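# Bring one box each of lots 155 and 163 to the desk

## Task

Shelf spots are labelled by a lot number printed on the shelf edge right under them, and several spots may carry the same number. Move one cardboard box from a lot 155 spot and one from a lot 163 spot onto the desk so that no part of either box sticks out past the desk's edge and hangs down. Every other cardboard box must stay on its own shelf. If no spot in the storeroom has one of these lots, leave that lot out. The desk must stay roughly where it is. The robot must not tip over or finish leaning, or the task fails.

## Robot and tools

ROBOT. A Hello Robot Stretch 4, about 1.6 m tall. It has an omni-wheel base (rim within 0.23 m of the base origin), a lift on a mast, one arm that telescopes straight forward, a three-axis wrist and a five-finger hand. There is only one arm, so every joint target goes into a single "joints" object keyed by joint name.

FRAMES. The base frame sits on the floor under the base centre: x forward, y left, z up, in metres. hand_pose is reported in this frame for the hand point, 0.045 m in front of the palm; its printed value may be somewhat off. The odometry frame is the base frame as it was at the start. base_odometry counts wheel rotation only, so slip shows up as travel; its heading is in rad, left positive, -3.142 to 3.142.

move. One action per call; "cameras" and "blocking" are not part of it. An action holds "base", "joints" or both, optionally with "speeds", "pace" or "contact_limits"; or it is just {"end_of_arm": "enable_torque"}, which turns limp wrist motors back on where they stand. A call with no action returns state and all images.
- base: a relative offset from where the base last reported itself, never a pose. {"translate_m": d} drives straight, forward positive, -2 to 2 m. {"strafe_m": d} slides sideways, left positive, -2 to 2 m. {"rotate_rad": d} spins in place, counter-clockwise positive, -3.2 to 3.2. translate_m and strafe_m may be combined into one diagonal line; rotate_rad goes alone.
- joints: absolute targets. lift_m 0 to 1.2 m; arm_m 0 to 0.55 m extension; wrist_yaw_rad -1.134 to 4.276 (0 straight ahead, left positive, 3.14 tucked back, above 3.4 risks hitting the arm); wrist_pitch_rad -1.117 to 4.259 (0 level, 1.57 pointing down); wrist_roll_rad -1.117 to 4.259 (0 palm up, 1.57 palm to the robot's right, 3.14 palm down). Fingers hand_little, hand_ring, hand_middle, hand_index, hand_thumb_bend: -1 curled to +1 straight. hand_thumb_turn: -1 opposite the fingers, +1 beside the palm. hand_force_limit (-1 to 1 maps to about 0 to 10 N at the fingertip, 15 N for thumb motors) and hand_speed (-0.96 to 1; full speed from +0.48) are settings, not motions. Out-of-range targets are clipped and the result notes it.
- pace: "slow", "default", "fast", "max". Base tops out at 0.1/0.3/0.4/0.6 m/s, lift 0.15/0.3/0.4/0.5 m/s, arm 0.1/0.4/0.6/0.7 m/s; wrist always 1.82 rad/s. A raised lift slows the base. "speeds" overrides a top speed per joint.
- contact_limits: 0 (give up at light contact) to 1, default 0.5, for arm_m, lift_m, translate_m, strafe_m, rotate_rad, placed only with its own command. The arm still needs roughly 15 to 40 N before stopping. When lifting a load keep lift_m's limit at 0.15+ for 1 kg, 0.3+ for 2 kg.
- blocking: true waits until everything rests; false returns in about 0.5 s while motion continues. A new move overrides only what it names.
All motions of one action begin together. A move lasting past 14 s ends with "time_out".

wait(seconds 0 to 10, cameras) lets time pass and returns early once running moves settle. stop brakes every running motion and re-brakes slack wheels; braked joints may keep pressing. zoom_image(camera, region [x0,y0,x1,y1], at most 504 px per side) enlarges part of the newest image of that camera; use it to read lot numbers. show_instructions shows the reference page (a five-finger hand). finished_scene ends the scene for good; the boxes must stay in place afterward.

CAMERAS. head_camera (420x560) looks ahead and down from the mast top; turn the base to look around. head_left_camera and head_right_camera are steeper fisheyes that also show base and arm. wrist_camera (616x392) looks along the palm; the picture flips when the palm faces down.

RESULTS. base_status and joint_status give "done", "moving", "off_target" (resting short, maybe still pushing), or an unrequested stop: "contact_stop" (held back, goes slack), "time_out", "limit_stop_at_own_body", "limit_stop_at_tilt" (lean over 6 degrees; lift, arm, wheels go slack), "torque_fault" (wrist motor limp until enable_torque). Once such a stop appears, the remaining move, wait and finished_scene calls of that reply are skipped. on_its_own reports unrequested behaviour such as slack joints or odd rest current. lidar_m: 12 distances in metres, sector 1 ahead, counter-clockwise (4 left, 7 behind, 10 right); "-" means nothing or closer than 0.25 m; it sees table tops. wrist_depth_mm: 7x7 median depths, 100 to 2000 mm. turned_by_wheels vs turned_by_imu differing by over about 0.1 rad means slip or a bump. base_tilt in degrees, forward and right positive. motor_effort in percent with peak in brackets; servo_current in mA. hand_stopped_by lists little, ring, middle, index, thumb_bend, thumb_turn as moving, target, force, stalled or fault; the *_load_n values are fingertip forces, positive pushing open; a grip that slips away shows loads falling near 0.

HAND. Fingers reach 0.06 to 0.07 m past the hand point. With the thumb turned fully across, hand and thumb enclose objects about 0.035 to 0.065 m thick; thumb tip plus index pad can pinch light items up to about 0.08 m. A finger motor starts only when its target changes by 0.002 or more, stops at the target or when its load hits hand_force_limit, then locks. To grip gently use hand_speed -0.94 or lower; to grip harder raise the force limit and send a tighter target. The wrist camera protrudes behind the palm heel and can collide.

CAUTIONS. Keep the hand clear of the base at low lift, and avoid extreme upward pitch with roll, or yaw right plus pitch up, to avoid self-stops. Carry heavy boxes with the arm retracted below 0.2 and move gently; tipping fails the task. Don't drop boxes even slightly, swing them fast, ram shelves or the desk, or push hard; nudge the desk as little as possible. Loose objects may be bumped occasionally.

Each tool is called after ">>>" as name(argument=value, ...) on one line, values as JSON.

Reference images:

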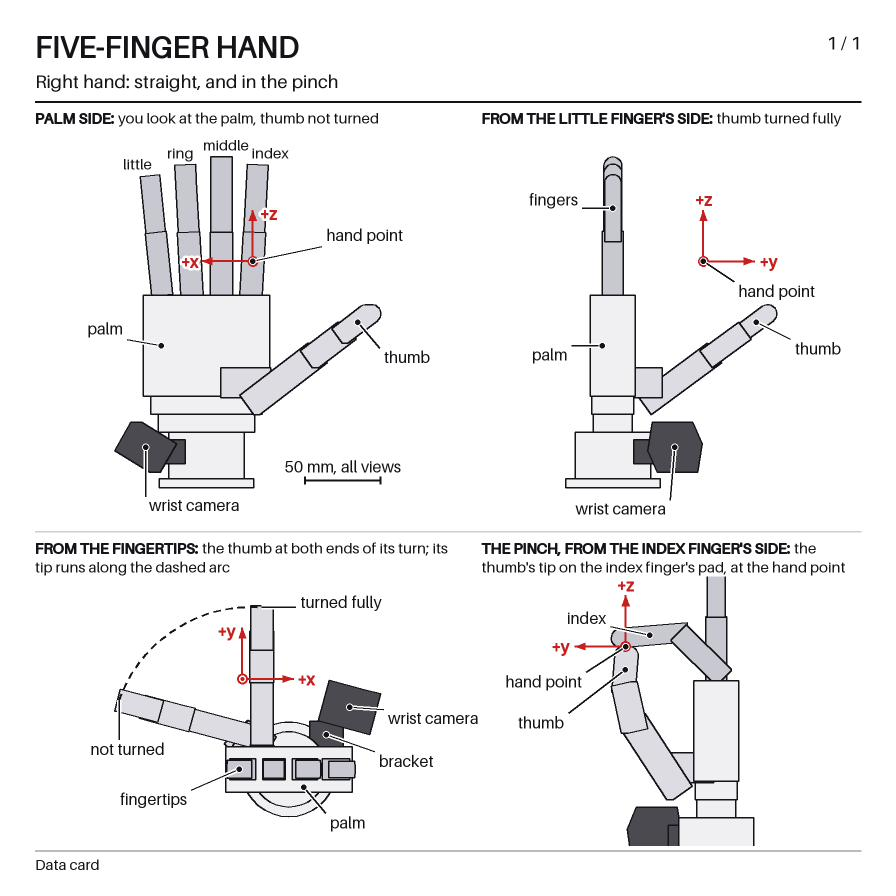

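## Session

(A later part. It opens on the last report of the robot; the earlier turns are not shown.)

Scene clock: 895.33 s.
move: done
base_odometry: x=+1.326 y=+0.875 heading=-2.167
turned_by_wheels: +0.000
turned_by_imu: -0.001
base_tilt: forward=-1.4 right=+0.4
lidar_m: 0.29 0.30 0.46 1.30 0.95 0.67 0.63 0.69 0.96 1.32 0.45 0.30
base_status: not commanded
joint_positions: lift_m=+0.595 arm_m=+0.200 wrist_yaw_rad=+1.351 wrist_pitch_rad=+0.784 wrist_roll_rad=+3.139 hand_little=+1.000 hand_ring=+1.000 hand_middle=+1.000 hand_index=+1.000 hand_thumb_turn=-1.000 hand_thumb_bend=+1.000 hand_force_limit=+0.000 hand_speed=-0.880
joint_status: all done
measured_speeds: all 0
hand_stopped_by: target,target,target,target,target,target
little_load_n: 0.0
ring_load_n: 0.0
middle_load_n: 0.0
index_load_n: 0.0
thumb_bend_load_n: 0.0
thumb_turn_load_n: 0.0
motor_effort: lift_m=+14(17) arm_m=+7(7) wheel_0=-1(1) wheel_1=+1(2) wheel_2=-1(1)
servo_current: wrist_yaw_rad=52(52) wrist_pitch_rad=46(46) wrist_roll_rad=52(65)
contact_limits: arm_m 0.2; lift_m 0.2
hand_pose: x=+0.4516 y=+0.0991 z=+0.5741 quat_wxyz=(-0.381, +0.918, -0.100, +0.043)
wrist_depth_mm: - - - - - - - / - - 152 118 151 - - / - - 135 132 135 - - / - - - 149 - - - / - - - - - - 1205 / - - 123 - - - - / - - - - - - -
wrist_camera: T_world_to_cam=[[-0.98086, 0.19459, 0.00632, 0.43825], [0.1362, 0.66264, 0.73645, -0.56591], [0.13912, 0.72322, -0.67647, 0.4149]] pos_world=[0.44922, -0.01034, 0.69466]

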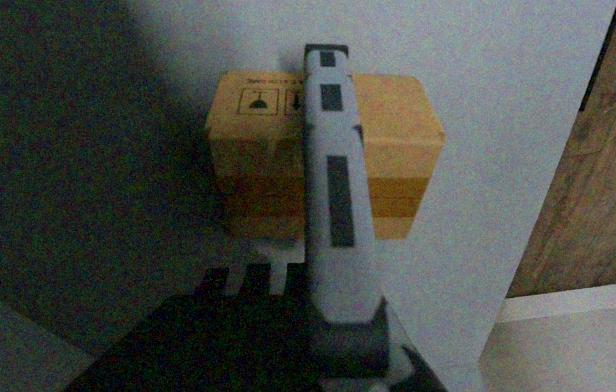

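Same geometry as before. Close.

>>> move(joints={"hand_force_limit": -0.5, "hand_speed": -0.93, "hand_index": 0.0, "hand_middle": 0.0, "hand_thumb_bend": 0.0})

>>> move(joints={"hand_force_limit": 0.0, "hand_index": -0.2, "hand_middle": -0.2, "hand_thumb_bend": -0.2}, cameras=["wrist_camera"])

Scene clock: 905.20 s.
move: off_target
base_odometry: x=+1.326 y=+0.875 heading=-2.167
turned_by_wheels: +0.000
turned_by_imu: -0.002
base_tilt: forward=-1.6 right=+0.5
lidar_m: 0.28 0.31 0.45 1.28 0.94 0.69 0.62 0.67 0.95 1.30 0.45 0.31
base_status: not commanded
joint_positions: lift_m=+0.595 arm_m=+0.200 wrist_yaw_rad=+1.351 wrist_pitch_rad=+0.784 wrist_roll_rad=+3.139 hand_little=+1.000 hand_ring=+1.000 hand_middle=+0.299 hand_index=+0.286 hand_thumb_turn=-1.000 hand_thumb_bend=+0.639 hand_force_limit=-0.500 hand_speed=-0.930
joint_status: hand_middle off_target (ended at +0.299, target +0.000); hand_index off_target (ended at +0.286, target +0.000); hand_thumb_bend off_target (ended at +0.639, target +0.000); the others done
measured_speeds: all 0
hand_stopped_by: target,target,force,force,force,target
little_load_n: 0.0
ring_load_n: 0.0
middle_load_n: 2.5
index_load_n: 3.0
thumb_bend_load_n: 5.0
thumb_turn_load_n: 0.0
motor_effort: lift_m=+14(14) arm_m=+7(7) wheel_0=-1(1) wheel_1=+1(2) wheel_2=-1(1)
servo_current: wrist_yaw_rad=46(52) wrist_pitch_rad=39(52) wrist_roll_rad=33(65)
contact_limits: arm_m 0.2; lift_m 0.2
hand_pose: x=+0.4516 y=+0.0991 z=+0.5741 quat_wxyz=(-0.381, +0.918, -0.100, +0.043)
wrist_depth_mm: - - - - - - - / - - 151 135 153 - - / - - 135 135 136 - - / - - - 149 - - - / - - 170 - - - 1205 / - - 123 123 - - - / - - - - - - -
pictures: none

Scene clock: 906.23 s.
move: off_target
base_odometry: x=+1.326 y=+0.875 heading=-2.167
turned_by_wheels: +0.000
turned_by_imu: +0.000
base_tilt: forward=-1.3 right=+0.4
lidar_m: 0.28 0.30 0.44 1.27 0.93 0.68 0.65 0.69 0.94 1.28 0.45 0.30
base_status: not commanded
joint_positions: lift_m=+0.595 arm_m=+0.200 wrist_yaw_rad=+1.351 wrist_pitch_rad=+0.784 wrist_roll_rad=+3.139 hand_little=+1.000 hand_ring=+1.000 hand_middle=+0.288 hand_index=+0.269 hand_thumb_turn=-1.000 hand_thumb_bend=+0.639 hand_force_limit=+0.000 hand_speed=-0.930
joint_status: hand_middle off_target (ended at +0.288, target -0.200); hand_index off_target (ended at +0.269, target -0.200); hand_thumb_bend off_target (ended at +0.639, target -0.200); the others done
measured_speeds: all 0
hand_stopped_by: target,target,force,force,force,target
little_load_n: 0.5
ring_load_n: 0.0
middle_load_n: 4.0
index_load_n: 5.5
thumb_bend_load_n: 8.5
thumb_turn_load_n: 0.0
motor_effort: lift_m=+14(14) arm_m=+7(7) wheel_0=-1(1) wheel_1=+1(2) wheel_2=-1(1)
servo_current: wrist_yaw_rad=39(52) wrist_pitch_rad=46(46) wrist_roll_rad=59(59)
contact_limits: arm_m 0.2; lift_m 0.2
hand_pose: x=+0.4516 y=+0.0991 z=+0.5741 quat_wxyz=(-0.381, +0.918, -0.100, +0.043)
wrist_depth_mm: - - - - - - - / - - 150 133 151 - - / - - 135 133 135 - - / - - - 149 - - - / - - 170 - - - 1205 / - - 123 123 - - - / - - - - - - -
wrist_camera: T_world_to_cam=[[-0.98086, 0.19459, 0.00632, 0.43825], [0.1362, 0.66264, 0.73645, -0.56591], [0.13912, 0.72322, -0.67647, 0.4149]] pos_world=[0.44922, -0.01034, 0.69466]

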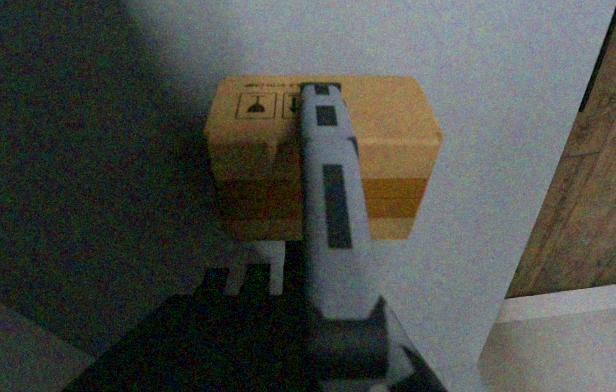

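>>> move(joints={"lift_m": 0.62}, speeds={"lift_m": 0.05}, cameras=["wrist_camera"])

>>> move(joints={"lift_m": 0.66}, speeds={"lift_m": 0.1})

>>> move(joints={"arm_m": 0.0}, base={"translate_m": -0.22}, pace="slow", cameras=["wrist_camera", "head_camera"])

Scene clock: 932.23 s.
move: done
base_odometry: x=+1.326 y=+0.875 heading=-2.167
turned_by_wheels: +0.000
turned_by_imu: -0.001
base_tilt: forward=-1.4 right=+0.5
lidar_m: 0.27 0.30 0.47 1.28 0.92 0.69 0.65 0.67 0.95 1.27 0.41 0.31
base_status: not commanded
joint_positions: lift_m=+0.620 arm_m=+0.200 wrist_yaw_rad=+1.351 wrist_pitch_rad=+0.784 wrist_roll_rad=+3.139 hand_little=+1.000 hand_ring=+1.000 hand_middle=+0.288 hand_index=+0.269 hand_thumb_turn=-1.000 hand_thumb_bend=+0.639 hand_force_limit=+0.000 hand_speed=-0.930
joint_status: all done
measured_speeds: all 0
hand_stopped_by: target,target,force,force,force,target
little_load_n: 0.0
ring_load_n: 0.0
middle_load_n: 4.5
index_load_n: 6.0
thumb_bend_load_n: 8.5
thumb_turn_load_n: 0.0
motor_effort: lift_m=+24(27) arm_m=+7(7) wheel_0=-1(1) wheel_1=+1(2) wheel_2=-1(1)
servo_current: wrist_yaw_rad=46(52) wrist_pitch_rad=46(52) wrist_roll_rad=59(59)
contact_limits: arm_m 0.2
hand_pose: x=+0.4516 y=+0.0991 z=+0.5988 quat_wxyz=(-0.381, +0.918, -0.100, +0.043)
wrist_depth_mm: - - - - - - - / - - 150 133 151 - - / - - 136 134 135 - 917 / - - - 148 - - 1025 / - - 170 - - - 1229 / 359 - 123 123 - - - / - - - - - - -
wrist_camera: T_world_to_cam=[[-0.98086, 0.1946, 0.0063, 0.4381], [0.13621, 0.66269, 0.7364, -0.584], [0.13913, 0.72317, -0.67652, 0.43157]] pos_world=[0.44922, -0.01034, 0.71926]

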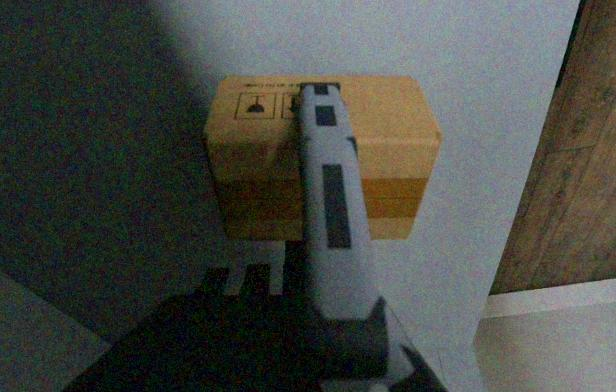

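Scene clock: 933.27 s.
move: done
base_odometry: x=+1.326 y=+0.875 heading=-2.167
turned_by_wheels: +0.000
turned_by_imu: +0.000
base_tilt: forward=-1.4 right=+0.5
lidar_m: 0.29 0.32 0.46 1.28 0.96 0.67 0.63 0.67 0.96 1.25 0.46 0.33
base_status: not commanded
joint_positions: lift_m=+0.660 arm_m=+0.200 wrist_yaw_rad=+1.351 wrist_pitch_rad=+0.784 wrist_roll_rad=+3.139 hand_little=+1.000 hand_ring=+1.000 hand_middle=+0.288 hand_index=+0.269 hand_thumb_turn=-1.000 hand_thumb_bend=+0.639 hand_force_limit=+0.000 hand_speed=-0.930
joint_status: all done
measured_speeds: all 0
hand_stopped_by: target,target,force,force,force,target
little_load_n: 0.0
ring_load_n: 0.0
middle_load_n: 4.5
index_load_n: 5.5
thumb_bend_load_n: 9.0
thumb_turn_load_n: 0.0
motor_effort: lift_m=+24(27) arm_m=+7(7) wheel_0=-1(1) wheel_1=+2(2) wheel_2=-1(1)
servo_current: wrist_yaw_rad=39(52) wrist_pitch_rad=46(46) wrist_roll_rad=59(65)
contact_limits: arm_m 0.2
hand_pose: x=+0.4516 y=+0.0991 z=+0.6388 quat_wxyz=(-0.381, +0.918, -0.100, +0.043)
wrist_depth_mm: - - - - - - 723 / - - 150 133 151 - 820 / - - 135 134 135 - 931 / - - - 149 - - 1098 / 368 - 170 - - 1308 1308 / - - 122 123 - - - / - - - - - - -
pictures: none

Scene clock: 936.77 s.
move: done
base_odometry: x=+1.449 y=+1.057 heading=-2.167
turned_by_wheels: +0.000
turned_by_imu: +0.000
base_tilt: forward=-1.4 right=+0.4
lidar_m: 0.50 0.56 0.74 1.44 0.63 0.47 0.43 0.45 0.65 1.81 0.76 0.55
base_status: done
joint_positions: lift_m=+0.660 arm_m=+0.000 wrist_yaw_rad=+1.351 wrist_pitch_rad=+0.784 wrist_roll_rad=+3.139 hand_little=+1.000 hand_ring=+1.000 hand_middle=+0.288 hand_index=+0.269 hand_thumb_turn=-1.000 hand_thumb_bend=+0.639 hand_force_limit=+0.000 hand_speed=-0.930
joint_status: all done
measured_speeds: all 0
hand_stopped_by: target,target,force,force,force,target
little_load_n: 0.0
ring_load_n: -0.5
middle_load_n: 4.5
index_load_n: 5.5
thumb_bend_load_n: 8.5
thumb_turn_load_n: 0.0
motor_effort: lift_m=+24(24) arm_m=-6(9) wheel_0=-1(7) wheel_1=-2(5) wheel_2=+1(9)
servo_current: wrist_yaw_rad=52(52) wrist_pitch_rad=46(52) wrist_roll_rad=46(65)
hand_pose: x=+0.2516 y=+0.0991 z=+0.6388 quat_wxyz=(-0.381, +0.918, -0.100, +0.043)
wrist_depth_mm: - - 723 715 723 723 741 / - - 768 768 778 820 820 / - - 136 134 134 931 931 / - - 154 149 - 1078 1078 / - - 197 - - 1281 1255 / - - 123 123 - - 1336 / - - - - - - -
pictures: head_camera, wrist_camera
wrist_camera: T_world_to_cam=[[-0.98089, 0.19446, 0.0063, 0.24168], [0.13612, 0.66272, 0.73639, -0.58626], [0.13903, 0.72318, -0.67653, 0.48656]] pos_world=[0.24922, -0.01034, 0.75936]

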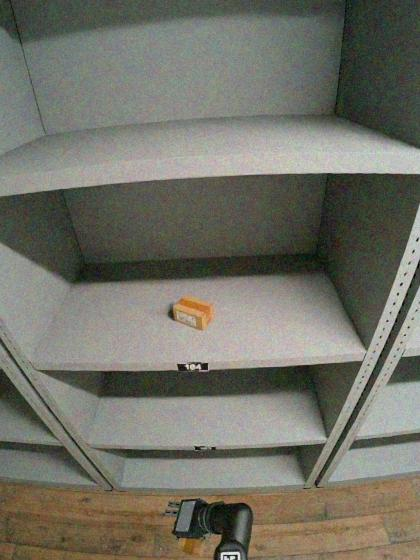

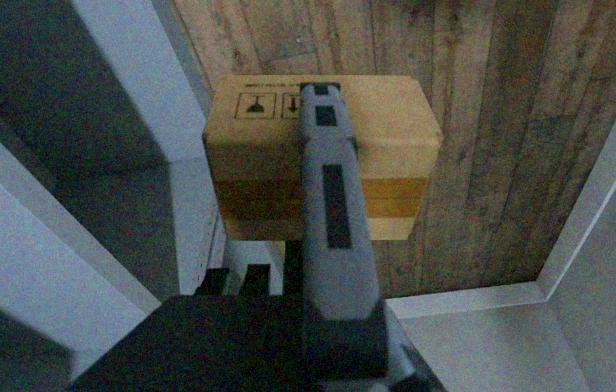

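>>> move(base={"strafe_m": -1.6}, cameras=[])

>>> move(base={"strafe_m": -1.1, "translate_m": -0.05}, cameras=["head_camera","head_left_camera"])

Scene clock: 948.83 s.
move: done
base_odometry: x=+0.125 y=+1.955 heading=-2.167
turned_by_wheels: +0.000
turned_by_imu: -0.010
base_tilt: forward=-1.4 right=+0.4
lidar_m: 0.50 0.55 0.77 1.82 0.64 0.47 0.41 0.46 0.64 1.65 0.78 0.55
base_status: done
joint_positions: lift_m=+0.660 arm_m=+0.000 wrist_yaw_rad=+1.351 wrist_pitch_rad=+0.784 wrist_roll_rad=+3.139 hand_little=+1.000 hand_ring=+1.000 hand_middle=+0.288 hand_index=+0.269 hand_thumb_turn=-1.000 hand_thumb_bend=+0.639 hand_force_limit=+0.000 hand_speed=-0.930
joint_status: not commanded
measured_speeds: all 0
hand_stopped_by: target,target,force,force,force,target
little_load_n: -0.5
ring_load_n: 0.0
middle_load_n: 4.5
index_load_n: 5.5
thumb_bend_load_n: 8.5
thumb_turn_load_n: 0.0
motor_effort: lift_m=+24(24) arm_m=-6(6) wheel_0=+0(8) wheel_1=+1(10) wheel_2=+1(8)
servo_current: wrist_yaw_rad=46(52) wrist_pitch_rad=46(52) wrist_roll_rad=33(65)
hand_pose: x=+0.2515 y=+0.0991 z=+0.6388 quat_wxyz=(-0.381, +0.918, -0.100, +0.043)
wrist_depth_mm: - - 723 732 723 723 741 / - - 741 768 778 820 820 / - 539 135 133 135 946 931 / - 500 - 149 - 1078 1098 / - - 171 - - 1308 1255 / - - 123 123 - 1618 1464 / - - - - - - -

Scene clock: 953.87 s.
move: done
base_odometry: x=-0.757 y=+2.614 heading=-2.167
turned_by_wheels: +0.000
turned_by_imu: -0.006
base_tilt: forward=-1.6 right=+0.4
lidar_m: 2.15 0.73 0.85 1.60 0.57 0.39 0.35 0.38 0.54 0.54 0.58 0.80
base_status: done
joint_positions: lift_m=+0.660 arm_m=+0.000 wrist_yaw_rad=+1.351 wrist_pitch_rad=+0.784 wrist_roll_rad=+3.139 hand_little=+1.000 hand_ring=+1.000 hand_middle=+0.288 hand_index=+0.269 hand_thumb_turn=-1.000 hand_thumb_bend=+0.639 hand_force_limit=+0.000 hand_speed=-0.930
joint_status: not commanded
measured_speeds: all 0
hand_stopped_by: target,target,force,force,force,target
little_load_n: 0.0
ring_load_n: 0.0
middle_load_n: 4.5
index_load_n: 5.5
thumb_bend_load_n: 9.0
thumb_turn_load_n: 0.0
motor_effort: lift_m=+23(24) arm_m=-6(6) wheel_0=+0(10) wheel_1=+2(10) wheel_2=+2(7)
servo_current: wrist_yaw_rad=46(52) wrist_pitch_rad=46(52) wrist_roll_rad=46(72)
hand_pose: x=+0.2515 y=+0.0991 z=+0.6388 quat_wxyz=(-0.381, +0.918, -0.100, +0.043)
wrist_depth_mm: 723 715 715 732 732 723 741 / 798 798 768 778 778 820 820 / 917 904 138 134 134 931 931 / 976 - - 149 - 1098 1060 / - - 170 179 - 1308 1205 / - - 122 123 - 1576 - / - - - - - - -

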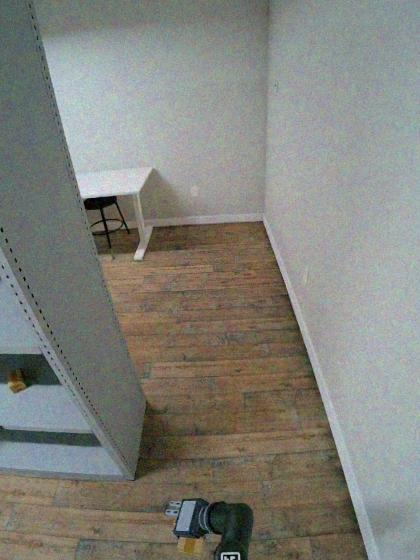

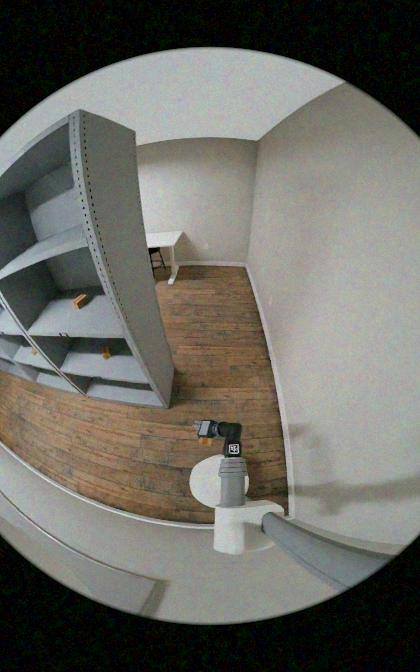

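>>> move(base={"rotate_rad": 0.02})

>>> move(base={"translate_m": 1.65}, joints={"lift_m": 0.9}, cameras=["head_camera"])

Scene clock: 966.17 s.
move: done
base_odometry: x=-0.757 y=+2.614 heading=-2.147
turned_by_wheels: +0.020
turned_by_imu: +0.016
base_tilt: forward=-1.4 right=+0.7
lidar_m: 2.32 0.74 0.85 1.51 0.54 0.39 0.35 0.36 0.57 0.54 0.57 0.79
base_status: done
joint_positions: lift_m=+0.660 arm_m=+0.000 wrist_yaw_rad=+1.352 wrist_pitch_rad=+0.784 wrist_roll_rad=+3.139 hand_little=+1.000 hand_ring=+1.000 hand_middle=+0.288 hand_index=+0.269 hand_thumb_turn=-1.000 hand_thumb_bend=+0.639 hand_force_limit=+0.000 hand_speed=-0.930
joint_status: not commanded
measured_speeds: all 0
hand_stopped_by: target,target,force,force,force,target
little_load_n: 0.0
ring_load_n: 0.0
middle_load_n: 4.0
index_load_n: 5.5
thumb_bend_load_n: 9.0
thumb_turn_load_n: 0.0
motor_effort: lift_m=+23(24) arm_m=-6(6) wheel_0=-1(6) wheel_1=+0(4) wheel_2=-1(6)
servo_current: wrist_yaw_rad=52(52) wrist_pitch_rad=39(46) wrist_roll_rad=39(72)
hand_pose: x=+0.2514 y=+0.0992 z=+0.6388 quat_wxyz=(-0.381, +0.918, -0.100, +0.042)
wrist_depth_mm: 723 723 715 723 723 723 741 / 798 809 768 778 768 820 820 / 891 891 138 133 135 931 931 / - - - 149 - 1098 1042 / - - 171 179 - 1308 1205 / - - 123 123 - 1576 - / - - - - - - -
pictures: none

Scene clock: 973.17 s.
move: done
base_odometry: x=-1.656 y=+1.230 heading=-2.147
turned_by_wheels: +0.000
turned_by_imu: -0.001
base_tilt: forward=-1.5 right=+0.4
lidar_m: 1.67 1.10 1.35 2.20 0.81 0.72 2.02 0.81 0.58 0.56 0.59 0.82
base_status: done
joint_positions: lift_m=+0.900 arm_m=+0.000 wrist_yaw_rad=+1.352 wrist_pitch_rad=+0.784 wrist_roll_rad=+3.139 hand_little=+1.000 hand_ring=+1.000 hand_middle=+0.288 hand_index=+0.269 hand_thumb_turn=-1.000 hand_thumb_bend=+0.639 hand_force_limit=+0.000 hand_speed=-0.930
joint_status: all done
measured_speeds: translate_m=-0.001 strafe_m=+0.000 rotate_rad=-0.002 lift_m=+0.000 arm_m=+0.000 wrist_yaw_rad=+0.000 wrist_pitch_rad=+0.000 wrist_roll_rad=+0.000
hand_stopped_by: target,target,force,force,force,target
little_load_n: 0.0
ring_load_n: 0.0
middle_load_n: 4.5
index_load_n: 5.5
thumb_bend_load_n: 9.0
thumb_turn_load_n: 0.0
motor_effort: lift_m=+24(29) arm_m=-6(6) wheel_0=-1(7) wheel_1=+1(6) wheel_2=+1(11)
servo_current: wrist_yaw_rad=46(52) wrist_pitch_rad=46(52) wrist_roll_rad=39(65)
hand_pose: x=+0.2514 y=+0.0992 z=+0.8788 quat_wxyz=(-0.381, +0.918, -0.100, +0.042)
wrist_depth_mm: 946 931 946 946 960 946 976 / 1042 1042 1025 1008 1025 1078 1078 / 1182 1205 139 134 134 1229 1205 / 1336 1430 1366 149 - 1397 1430 / 1537 1661 1708 179 - 1708 1576 / - 1921 123 123 - - - / - - - - - - -

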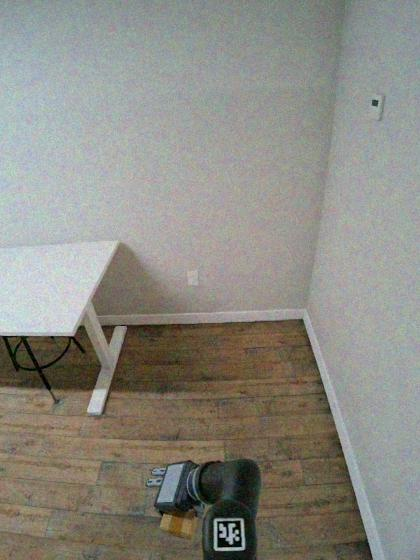

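>>> move(base={"strafe_m": 1.0, "translate_m": 0.1}, cameras=["head_camera"])

Scene clock: 983.63 s.
move: done
base_odometry: x=-0.872 y=+0.602 heading=-2.147
turned_by_wheels: +0.000
turned_by_imu: +0.005
base_tilt: forward=-1.6 right=+0.5
lidar_m: 0.80 0.85 1.17 2.43 0.93 0.67 0.63 0.67 1.63 1.55 1.64 0.84
base_status: done
joint_positions: lift_m=+0.900 arm_m=+0.000 wrist_yaw_rad=+1.352 wrist_pitch_rad=+0.784 wrist_roll_rad=+3.139 hand_little=+1.000 hand_ring=+1.000 hand_middle=+0.288 hand_index=+0.269 hand_thumb_turn=-1.000 hand_thumb_bend=+0.639 hand_force_limit=+0.000 hand_speed=-0.930
joint_status: not commanded
measured_speeds: all 0
hand_stopped_by: target,target,force,force,force,target
little_load_n: 0.0
ring_load_n: 0.5
middle_load_n: 4.0
index_load_n: 5.5
thumb_bend_load_n: 8.5
thumb_turn_load_n: 0.0
motor_effort: lift_m=+23(24) arm_m=-6(6) wheel_0=+0(9) wheel_1=+0(10) wheel_2=+0(8)
servo_current: wrist_yaw_rad=46(52) wrist_pitch_rad=39(46) wrist_roll_rad=52(72)
hand_pose: x=+0.2514 y=+0.0992 z=+0.8788 quat_wxyz=(-0.381, +0.918, -0.100, +0.042)
wrist_depth_mm: 960 946 946 946 960 946 976 / 1060 1060 1025 1025 1025 1078 1078 / 1182 1205 139 134 134 1229 1229 / 1397 1336 1336 149 - 1430 1366 / 1576 1661 1661 179 - 1708 1661 / - 1863 123 123 - - - / - - - - - - 1808

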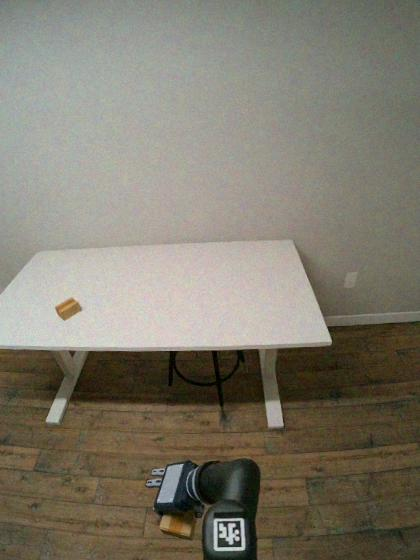

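>>> move(base={"translate_m": 0.45}, pace="slow", cameras=[])

>>> move(joints={"lift_m": 0.81, "arm_m": 0.25}, pace="slow", cameras=["wrist_camera","head_camera"])

Scene clock: 1001.77 s.
move: done
base_odometry: x=-1.117 y=+0.224 heading=-2.147
turned_by_wheels: +0.000
turned_by_imu: -0.003
base_tilt: forward=-1.2 right=+0.5
lidar_m: 0.37 0.42 0.52 2.66 1.55 1.15 1.10 1.16 1.62 1.57 0.51 0.36
base_status: done
joint_positions: lift_m=+0.900 arm_m=+0.000 wrist_yaw_rad=+1.352 wrist_pitch_rad=+0.784 wrist_roll_rad=+3.139 hand_little=+1.000 hand_ring=+1.000 hand_middle=+0.288 hand_index=+0.269 hand_thumb_turn=-1.000 hand_thumb_bend=+0.639 hand_force_limit=+0.000 hand_speed=-0.930
joint_status: not commanded
measured_speeds: all 0
hand_stopped_by: target,target,force,force,force,target
little_load_n: 0.0
ring_load_n: 0.0
middle_load_n: 4.5
index_load_n: 5.5
thumb_bend_load_n: 9.0
thumb_turn_load_n: 0.0
motor_effort: lift_m=+23(23) arm_m=-6(6) wheel_0=+0(6) wheel_1=+2(7) wheel_2=-1(9)
servo_current: wrist_yaw_rad=46(52) wrist_pitch_rad=39(46) wrist_roll_rad=46(59)
hand_pose: x=+0.2514 y=+0.0992 z=+0.8788 quat_wxyz=(-0.381, +0.918, -0.100, +0.042)
wrist_depth_mm: 263 266 946 960 946 946 976 / 291 293 1025 1025 1025 1078 1078 / 330 334 138 133 135 1229 1229 / 384 387 366 149 - 1430 1430 / - - 171 - - 1708 1708 / - - 122 123 - - - / - - - - - - -

Scene clock: 1005.57 s.
move: done
base_odometry: x=-1.117 y=+0.224 heading=-2.147
turned_by_wheels: +0.000
turned_by_imu: -0.001
base_tilt: forward=-1.4 right=+0.5
lidar_m: 0.34 0.37 0.54 2.67 1.54 1.11 1.10 1.14 1.63 1.57 0.53 0.38
base_status: not commanded
joint_positions: lift_m=+0.810 arm_m=+0.250 wrist_yaw_rad=+1.352 wrist_pitch_rad=+0.784 wrist_roll_rad=+3.139 hand_little=+1.000 hand_ring=+1.000 hand_middle=+0.288 hand_index=+0.269 hand_thumb_turn=-1.000 hand_thumb_bend=+0.639 hand_force_limit=+0.000 hand_speed=-0.930
joint_status: all done
measured_speeds: all 0
hand_stopped_by: target,target,force,force,force,target
little_load_n: 0.0
ring_load_n: 0.0
middle_load_n: 4.5
index_load_n: 5.5
thumb_bend_load_n: 9.0
thumb_turn_load_n: 0.0
motor_effort: lift_m=+14(23) arm_m=+7(9) wheel_0=+0(0) wheel_1=+2(3) wheel_2=-1(2)
servo_current: wrist_yaw_rad=52(52) wrist_pitch_rad=39(52) wrist_roll_rad=52(65)
hand_pose: x=+0.5008 y=+0.0992 z=+0.7896 quat_wxyz=(-0.381, +0.918, -0.100, +0.042)
wrist_depth_mm: 175 177 175 176 177 181 181 / 194 195 188 150 189 199 976 / 220 223 138 133 135 228 1138 / 257 258 252 149 - 265 1308 / 307 309 310 179 - 330 1576 / 382 366 123 123 - 1921 - / - - - - - - -
pictures: head_camera, wrist_camera
wrist_camera: T_world_to_cam=[[-0.98111, 0.19332, 0.00635, 0.48541], [0.13542, 0.66305, 0.73622, -0.73074], [0.13811, 0.72318, -0.67671, 0.55453]] pos_world=[0.49862, -0.01034, 0.91016]

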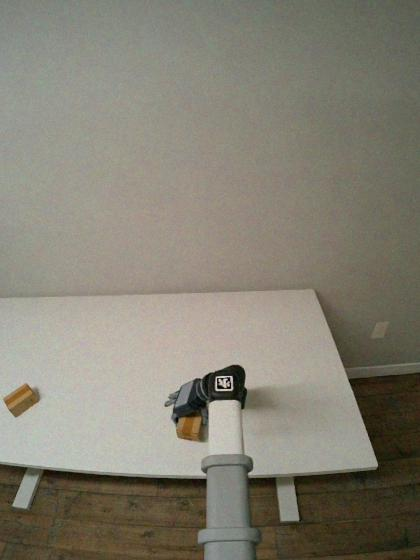

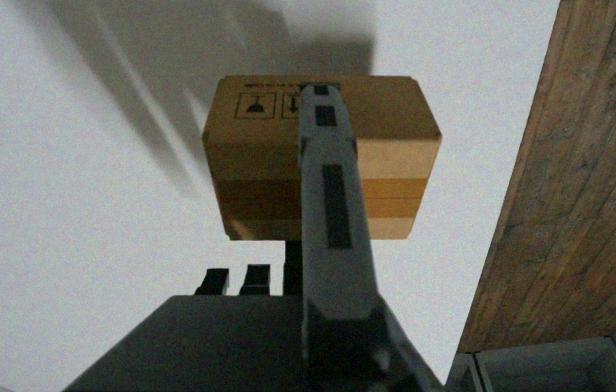

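>>> move(joints={"lift_m": 0.784}, speeds={"lift_m": 0.05}, contact_limits={"lift_m": 0.1})

>>> move(joints={"lift_m": 0.7806}, speeds={"lift_m": 0.02}, contact_limits={"lift_m": 0.05}, cameras=["wrist_camera"])

Scene clock: 1011.87 s.
move: done
base_odometry: x=-1.117 y=+0.224 heading=-2.147
turned_by_wheels: +0.000
turned_by_imu: -0.001
base_tilt: forward=-1.3 right=+0.4
lidar_m: 0.35 0.40 0.55 2.67 1.56 1.14 1.07 1.12 1.63 1.56 0.57 0.38
base_status: not commanded
joint_positions: lift_m=+0.784 arm_m=+0.250 wrist_yaw_rad=+1.352 wrist_pitch_rad=+0.784 wrist_roll_rad=+3.139 hand_little=+1.000 hand_ring=+1.000 hand_middle=+0.288 hand_index=+0.269 hand_thumb_turn=-1.000 hand_thumb_bend=+0.639 hand_force_limit=+0.000 hand_speed=-0.930
joint_status: all done
measured_speeds: all 0
hand_stopped_by: target,target,force,force,force,target
little_load_n: 0.0
ring_load_n: 0.0
middle_load_n: 4.5
index_load_n: 5.5
thumb_bend_load_n: 8.5
thumb_turn_load_n: 0.0
motor_effort: lift_m=+14(16) arm_m=+6(7) wheel_0=+0(0) wheel_1=+2(3) wheel_2=-1(1)
servo_current: wrist_yaw_rad=46(52) wrist_pitch_rad=46(46) wrist_roll_rad=46(59)
contact_limits: lift_m 0.1
hand_pose: x=+0.5008 y=+0.0992 z=+0.7635 quat_wxyz=(-0.381, +0.918, -0.100, +0.042)
wrist_depth_mm: 150 149 150 151 151 155 - / 167 168 161 156 162 170 171 / 195 190 138 134 135 195 1060 / 220 223 216 149 - 228 1255 / 264 265 255 267 - 272 1537 / 329 312 122 123 - 1808 1921 / - - - - - - -
pictures: none

Scene clock: 1012.40 s.
move: done
base_odometry: x=-1.117 y=+0.224 heading=-2.147
turned_by_wheels: +0.000
turned_by_imu: +0.000
base_tilt: forward=-1.4 right=+0.6
lidar_m: 0.36 0.39 0.54 2.67 1.54 1.14 1.10 1.16 1.64 1.57 0.55 0.38
base_status: not commanded
joint_positions: lift_m=+0.781 arm_m=+0.250 wrist_yaw_rad=+1.352 wrist_pitch_rad=+0.784 wrist_roll_rad=+3.139 hand_little=+1.000 hand_ring=+1.000 hand_middle=+0.288 hand_index=+0.269 hand_thumb_turn=-1.000 hand_thumb_bend=+0.639 hand_force_limit=+0.000 hand_speed=-0.930
joint_status: all done
measured_speeds: all 0
hand_stopped_by: target,target,force,force,force,target
little_load_n: 0.0
ring_load_n: 0.0
middle_load_n: 4.0
index_load_n: 5.5
thumb_bend_load_n: 8.5
thumb_turn_load_n: 0.0
motor_effort: lift_m=+13(16) arm_m=+7(7) wheel_0=+0(0) wheel_1=+2(2) wheel_2=-1(1)
servo_current: wrist_yaw_rad=46(52) wrist_pitch_rad=33(46) wrist_roll_rad=46(52)
contact_limits: lift_m 0.05
hand_pose: x=+0.5009 y=+0.0992 z=+0.7602 quat_wxyz=(-0.381, +0.918, -0.100, +0.042)
wrist_depth_mm: 146 146 147 145 149 152 - / 167 165 158 150 158 168 168 / 186 188 138 134 135 191 198 / 217 219 212 149 - 224 1255 / 259 260 252 179 - 268 1499 / 324 309 123 123 - 1708 1921 / 404 - - - - - -
wrist_camera: T_world_to_cam=[[-0.98111, 0.19332, 0.00635, 0.4856], [0.13542, 0.66305, 0.73622, -0.7091], [0.13811, 0.72318, -0.67671, 0.53464]] pos_world=[0.49862, -0.01034, 0.88076]

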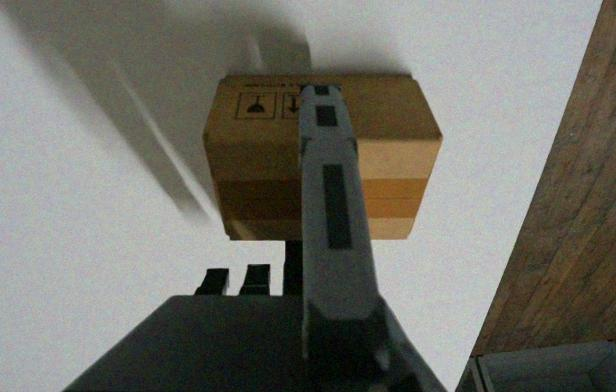

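>>> move(joints={"lift_m": 0.7796}, speeds={"lift_m": 0.02}, contact_limits={"lift_m": 0.05}, cameras=["wrist_camera"])

>>> move(joints={"hand_index": 1.0, "hand_middle": 1.0, "hand_thumb_bend": 1.0, "hand_speed": -0.88}, cameras=["wrist_camera"])

Scene clock: 1020.80 s.
move: done
base_odometry: x=-1.117 y=+0.224 heading=-2.147
turned_by_wheels: +0.000
turned_by_imu: -0.001
base_tilt: forward=-1.5 right=+0.5
lidar_m: 0.35 0.38 0.53 2.66 1.57 1.15 1.10 1.13 1.65 1.56 0.55 0.39
base_status: not commanded
joint_positions: lift_m=+0.780 arm_m=+0.250 wrist_yaw_rad=+1.352 wrist_pitch_rad=+0.784 wrist_roll_rad=+3.139 hand_little=+1.000 hand_ring=+1.000 hand_middle=+0.288 hand_index=+0.269 hand_thumb_turn=-1.000 hand_thumb_bend=+0.639 hand_force_limit=+0.000 hand_speed=-0.930
joint_status: all done
measured_speeds: all 0
hand_stopped_by: target,target,force,force,force,target
little_load_n: 0.0
ring_load_n: 0.0
middle_load_n: 4.0
index_load_n: 5.5
thumb_bend_load_n: 8.5
thumb_turn_load_n: 0.0
motor_effort: lift_m=+12(16) arm_m=+7(7) wheel_0=+0(0) wheel_1=+2(2) wheel_2=-1(1)
servo_current: wrist_yaw_rad=52(52) wrist_pitch_rad=39(46) wrist_roll_rad=33(52)
contact_limits: lift_m 0.05
hand_pose: x=+0.5009 y=+0.0992 z=+0.7593 quat_wxyz=(-0.381, +0.918, -0.100, +0.042)
wrist_depth_mm: 144 146 147 145 149 153 - / 166 164 158 150 158 168 168 / 186 187 139 134 135 192 198 / 216 218 212 148 - 224 1281 / 259 260 252 176 - 268 1537 / 322 307 123 123 - 1756 1921 / 402 - - - - - -
wrist_camera: T_world_to_cam=[[-0.98111, 0.19332, 0.00635, 0.48561], [0.13542, 0.66305, 0.73622, -0.70844], [0.13811, 0.72318, -0.67671, 0.53403]] pos_world=[0.49862, -0.01034, 0.87986]

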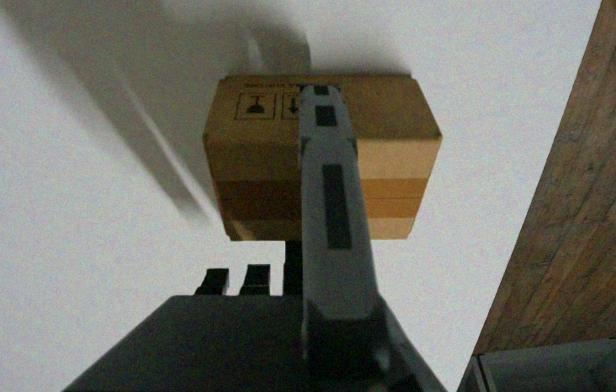

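Scene clock: 1023.47 s.
move: done
base_odometry: x=-1.117 y=+0.224 heading=-2.147
turned_by_wheels: +0.000
turned_by_imu: -0.001
base_tilt: forward=-1.5 right=+0.4
lidar_m: 0.35 0.39 0.56 2.67 1.55 1.14 1.07 1.15 1.65 1.57 0.53 0.38
base_status: not commanded
joint_positions: lift_m=+0.780 arm_m=+0.250 wrist_yaw_rad=+1.352 wrist_pitch_rad=+0.784 wrist_roll_rad=+3.139 hand_little=+1.000 hand_ring=+1.000 hand_middle=+1.000 hand_index=+1.000 hand_thumb_turn=-1.000 hand_thumb_bend=+1.000 hand_force_limit=+0.000 hand_speed=-0.880
joint_status: all done
measured_speeds: all 0
hand_stopped_by: target,target,target,target,target,target
little_load_n: 0.0
ring_load_n: 0.0
middle_load_n: 0.0
index_load_n: -0.5
thumb_bend_load_n: 0.0
thumb_turn_load_n: 0.0
motor_effort: lift_m=+14(14) arm_m=+7(7) wheel_0=+0(1) wheel_1=+2(3) wheel_2=-1(2)
servo_current: wrist_yaw_rad=46(52) wrist_pitch_rad=39(52) wrist_roll_rad=52(72)
contact_limits: lift_m 0.05
hand_pose: x=+0.5009 y=+0.0992 z=+0.7592 quat_wxyz=(-0.381, +0.918, -0.100, +0.042)
wrist_depth_mm: 143 145 146 144 148 151 - / 164 163 157 118 158 167 171 / 180 185 139 134 135 191 196 / 214 216 204 147 - 222 1255 / 256 258 250 260 - 266 1537 / 317 306 122 - - 1808 1983 / 373 - - - - - -
wrist_camera: T_world_to_cam=[[-0.98111, 0.19332, 0.00635, 0.48561], [0.13542, 0.66305, 0.73622, -0.70836], [0.13811, 0.72318, -0.67671, 0.53396]] pos_world=[0.49862, -0.01034, 0.87976]

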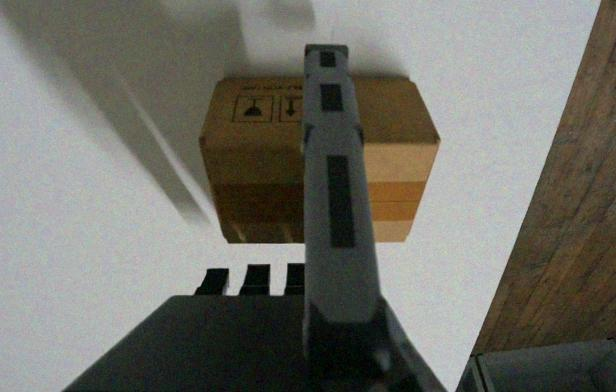

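>>> move(joints={"lift_m": 0.9}, pace="slow")

>>> move(joints={"arm_m": 0.0}, base={"translate_m": -0.4}, cameras=["head_camera"])

>>> zoom_image(camera="head_camera", region=[0, 220, 420, 400])

Scene clock: 1028.93 s.
move: done
base_odometry: x=-1.117 y=+0.224 heading=-2.147
turned_by_wheels: +0.000
turned_by_imu: -0.001
base_tilt: forward=-1.3 right=+0.5
lidar_m: 0.35 0.42 0.55 2.66 1.56 1.15 1.09 1.15 1.63 1.57 0.54 0.39
base_status: not commanded
joint_positions: lift_m=+0.900 arm_m=+0.250 wrist_yaw_rad=+1.352 wrist_pitch_rad=+0.784 wrist_roll_rad=+3.139 hand_little=+1.000 hand_ring=+1.000 hand_middle=+1.000 hand_index=+1.000 hand_thumb_turn=-1.000 hand_thumb_bend=+1.000 hand_force_limit=+0.000 hand_speed=-0.880
joint_status: all done
measured_speeds: all 0
hand_stopped_by: target,target,target,target,target,target
little_load_n: 0.0
ring_load_n: 0.0
middle_load_n: 0.0
index_load_n: 0.0
thumb_bend_load_n: 0.0
thumb_turn_load_n: 0.0
motor_effort: lift_m=+24(29) arm_m=+7(7) wheel_0=+0(1) wheel_1=+2(3) wheel_2=-1(1)
servo_current: wrist_yaw_rad=46(52) wrist_pitch_rad=39(46) wrist_roll_rad=59(65)
hand_pose: x=+0.5009 y=+0.0992 z=+0.8788 quat_wxyz=(-0.381, +0.918, -0.100, +0.042)
wrist_depth_mm: 260 259 254 218 258 276 976 / 289 291 293 229 297 1025 1078 / 329 332 334 336 338 1205 1255 / 382 375 384 379 - 1430 1430 / - - - - - 1708 1756 / - - 122 - - - - / - - - - - - -
pictures: none

Scene clock: 1031.77 s.
move: done
base_odometry: x=-0.899 y=+0.560 heading=-2.147
turned_by_wheels: +0.000
turned_by_imu: +0.001
base_tilt: forward=-1.5 right=+0.5
lidar_m: 0.74 0.78 1.12 2.65 0.99 0.70 0.68 0.73 1.64 1.54 1.62 0.77
base_status: done
joint_positions: lift_m=+0.900 arm_m=+0.000 wrist_yaw_rad=+1.352 wrist_pitch_rad=+0.784 wrist_roll_rad=+3.139 hand_little=+1.000 hand_ring=+1.000 hand_middle=+1.000 hand_index=+1.000 hand_thumb_turn=-1.000 hand_thumb_bend=+1.000 hand_force_limit=+0.000 hand_speed=-0.880
joint_status: all done
measured_speeds: all 0
hand_stopped_by: target,target,target,target,target,target
little_load_n: 0.0
ring_load_n: 0.0
middle_load_n: 0.0
index_load_n: 0.0
thumb_bend_load_n: 0.0
thumb_turn_load_n: 0.0
motor_effort: lift_m=+24(24) arm_m=-6(8) wheel_0=+0(7) wheel_1=+0(7) wheel_2=+0(11)
servo_current: wrist_yaw_rad=46(59) wrist_pitch_rad=46(52) wrist_roll_rad=59(65)
hand_pose: x=+0.2514 y=+0.0992 z=+0.8788 quat_wxyz=(-0.381, +0.918, -0.100, +0.042)
wrist_depth_mm: 946 946 960 946 960 960 976 / 1042 1060 1060 1008 1078 1078 1078 / 1205 1205 1229 1229 - 1229 1229 / 1366 1336 1397 1397 - 1430 1430 / 1537 1618 1661 1618 - 1708 1708 / - 1863 123 123 - - - / - - - - - - -

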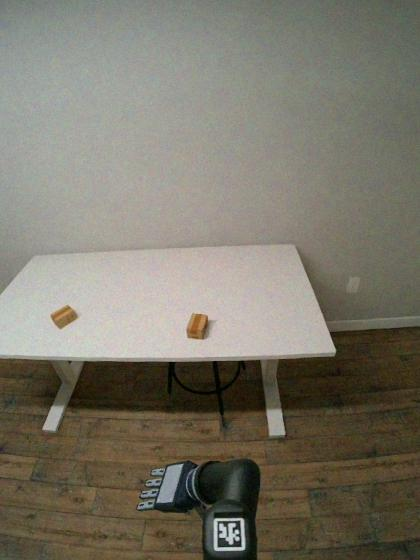

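Scaled by 1.200 from the camera's image (finer frame: 1200x1600).

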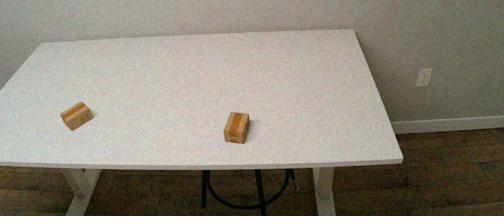

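>>> finished_scene()

The scene is finished: the task was done.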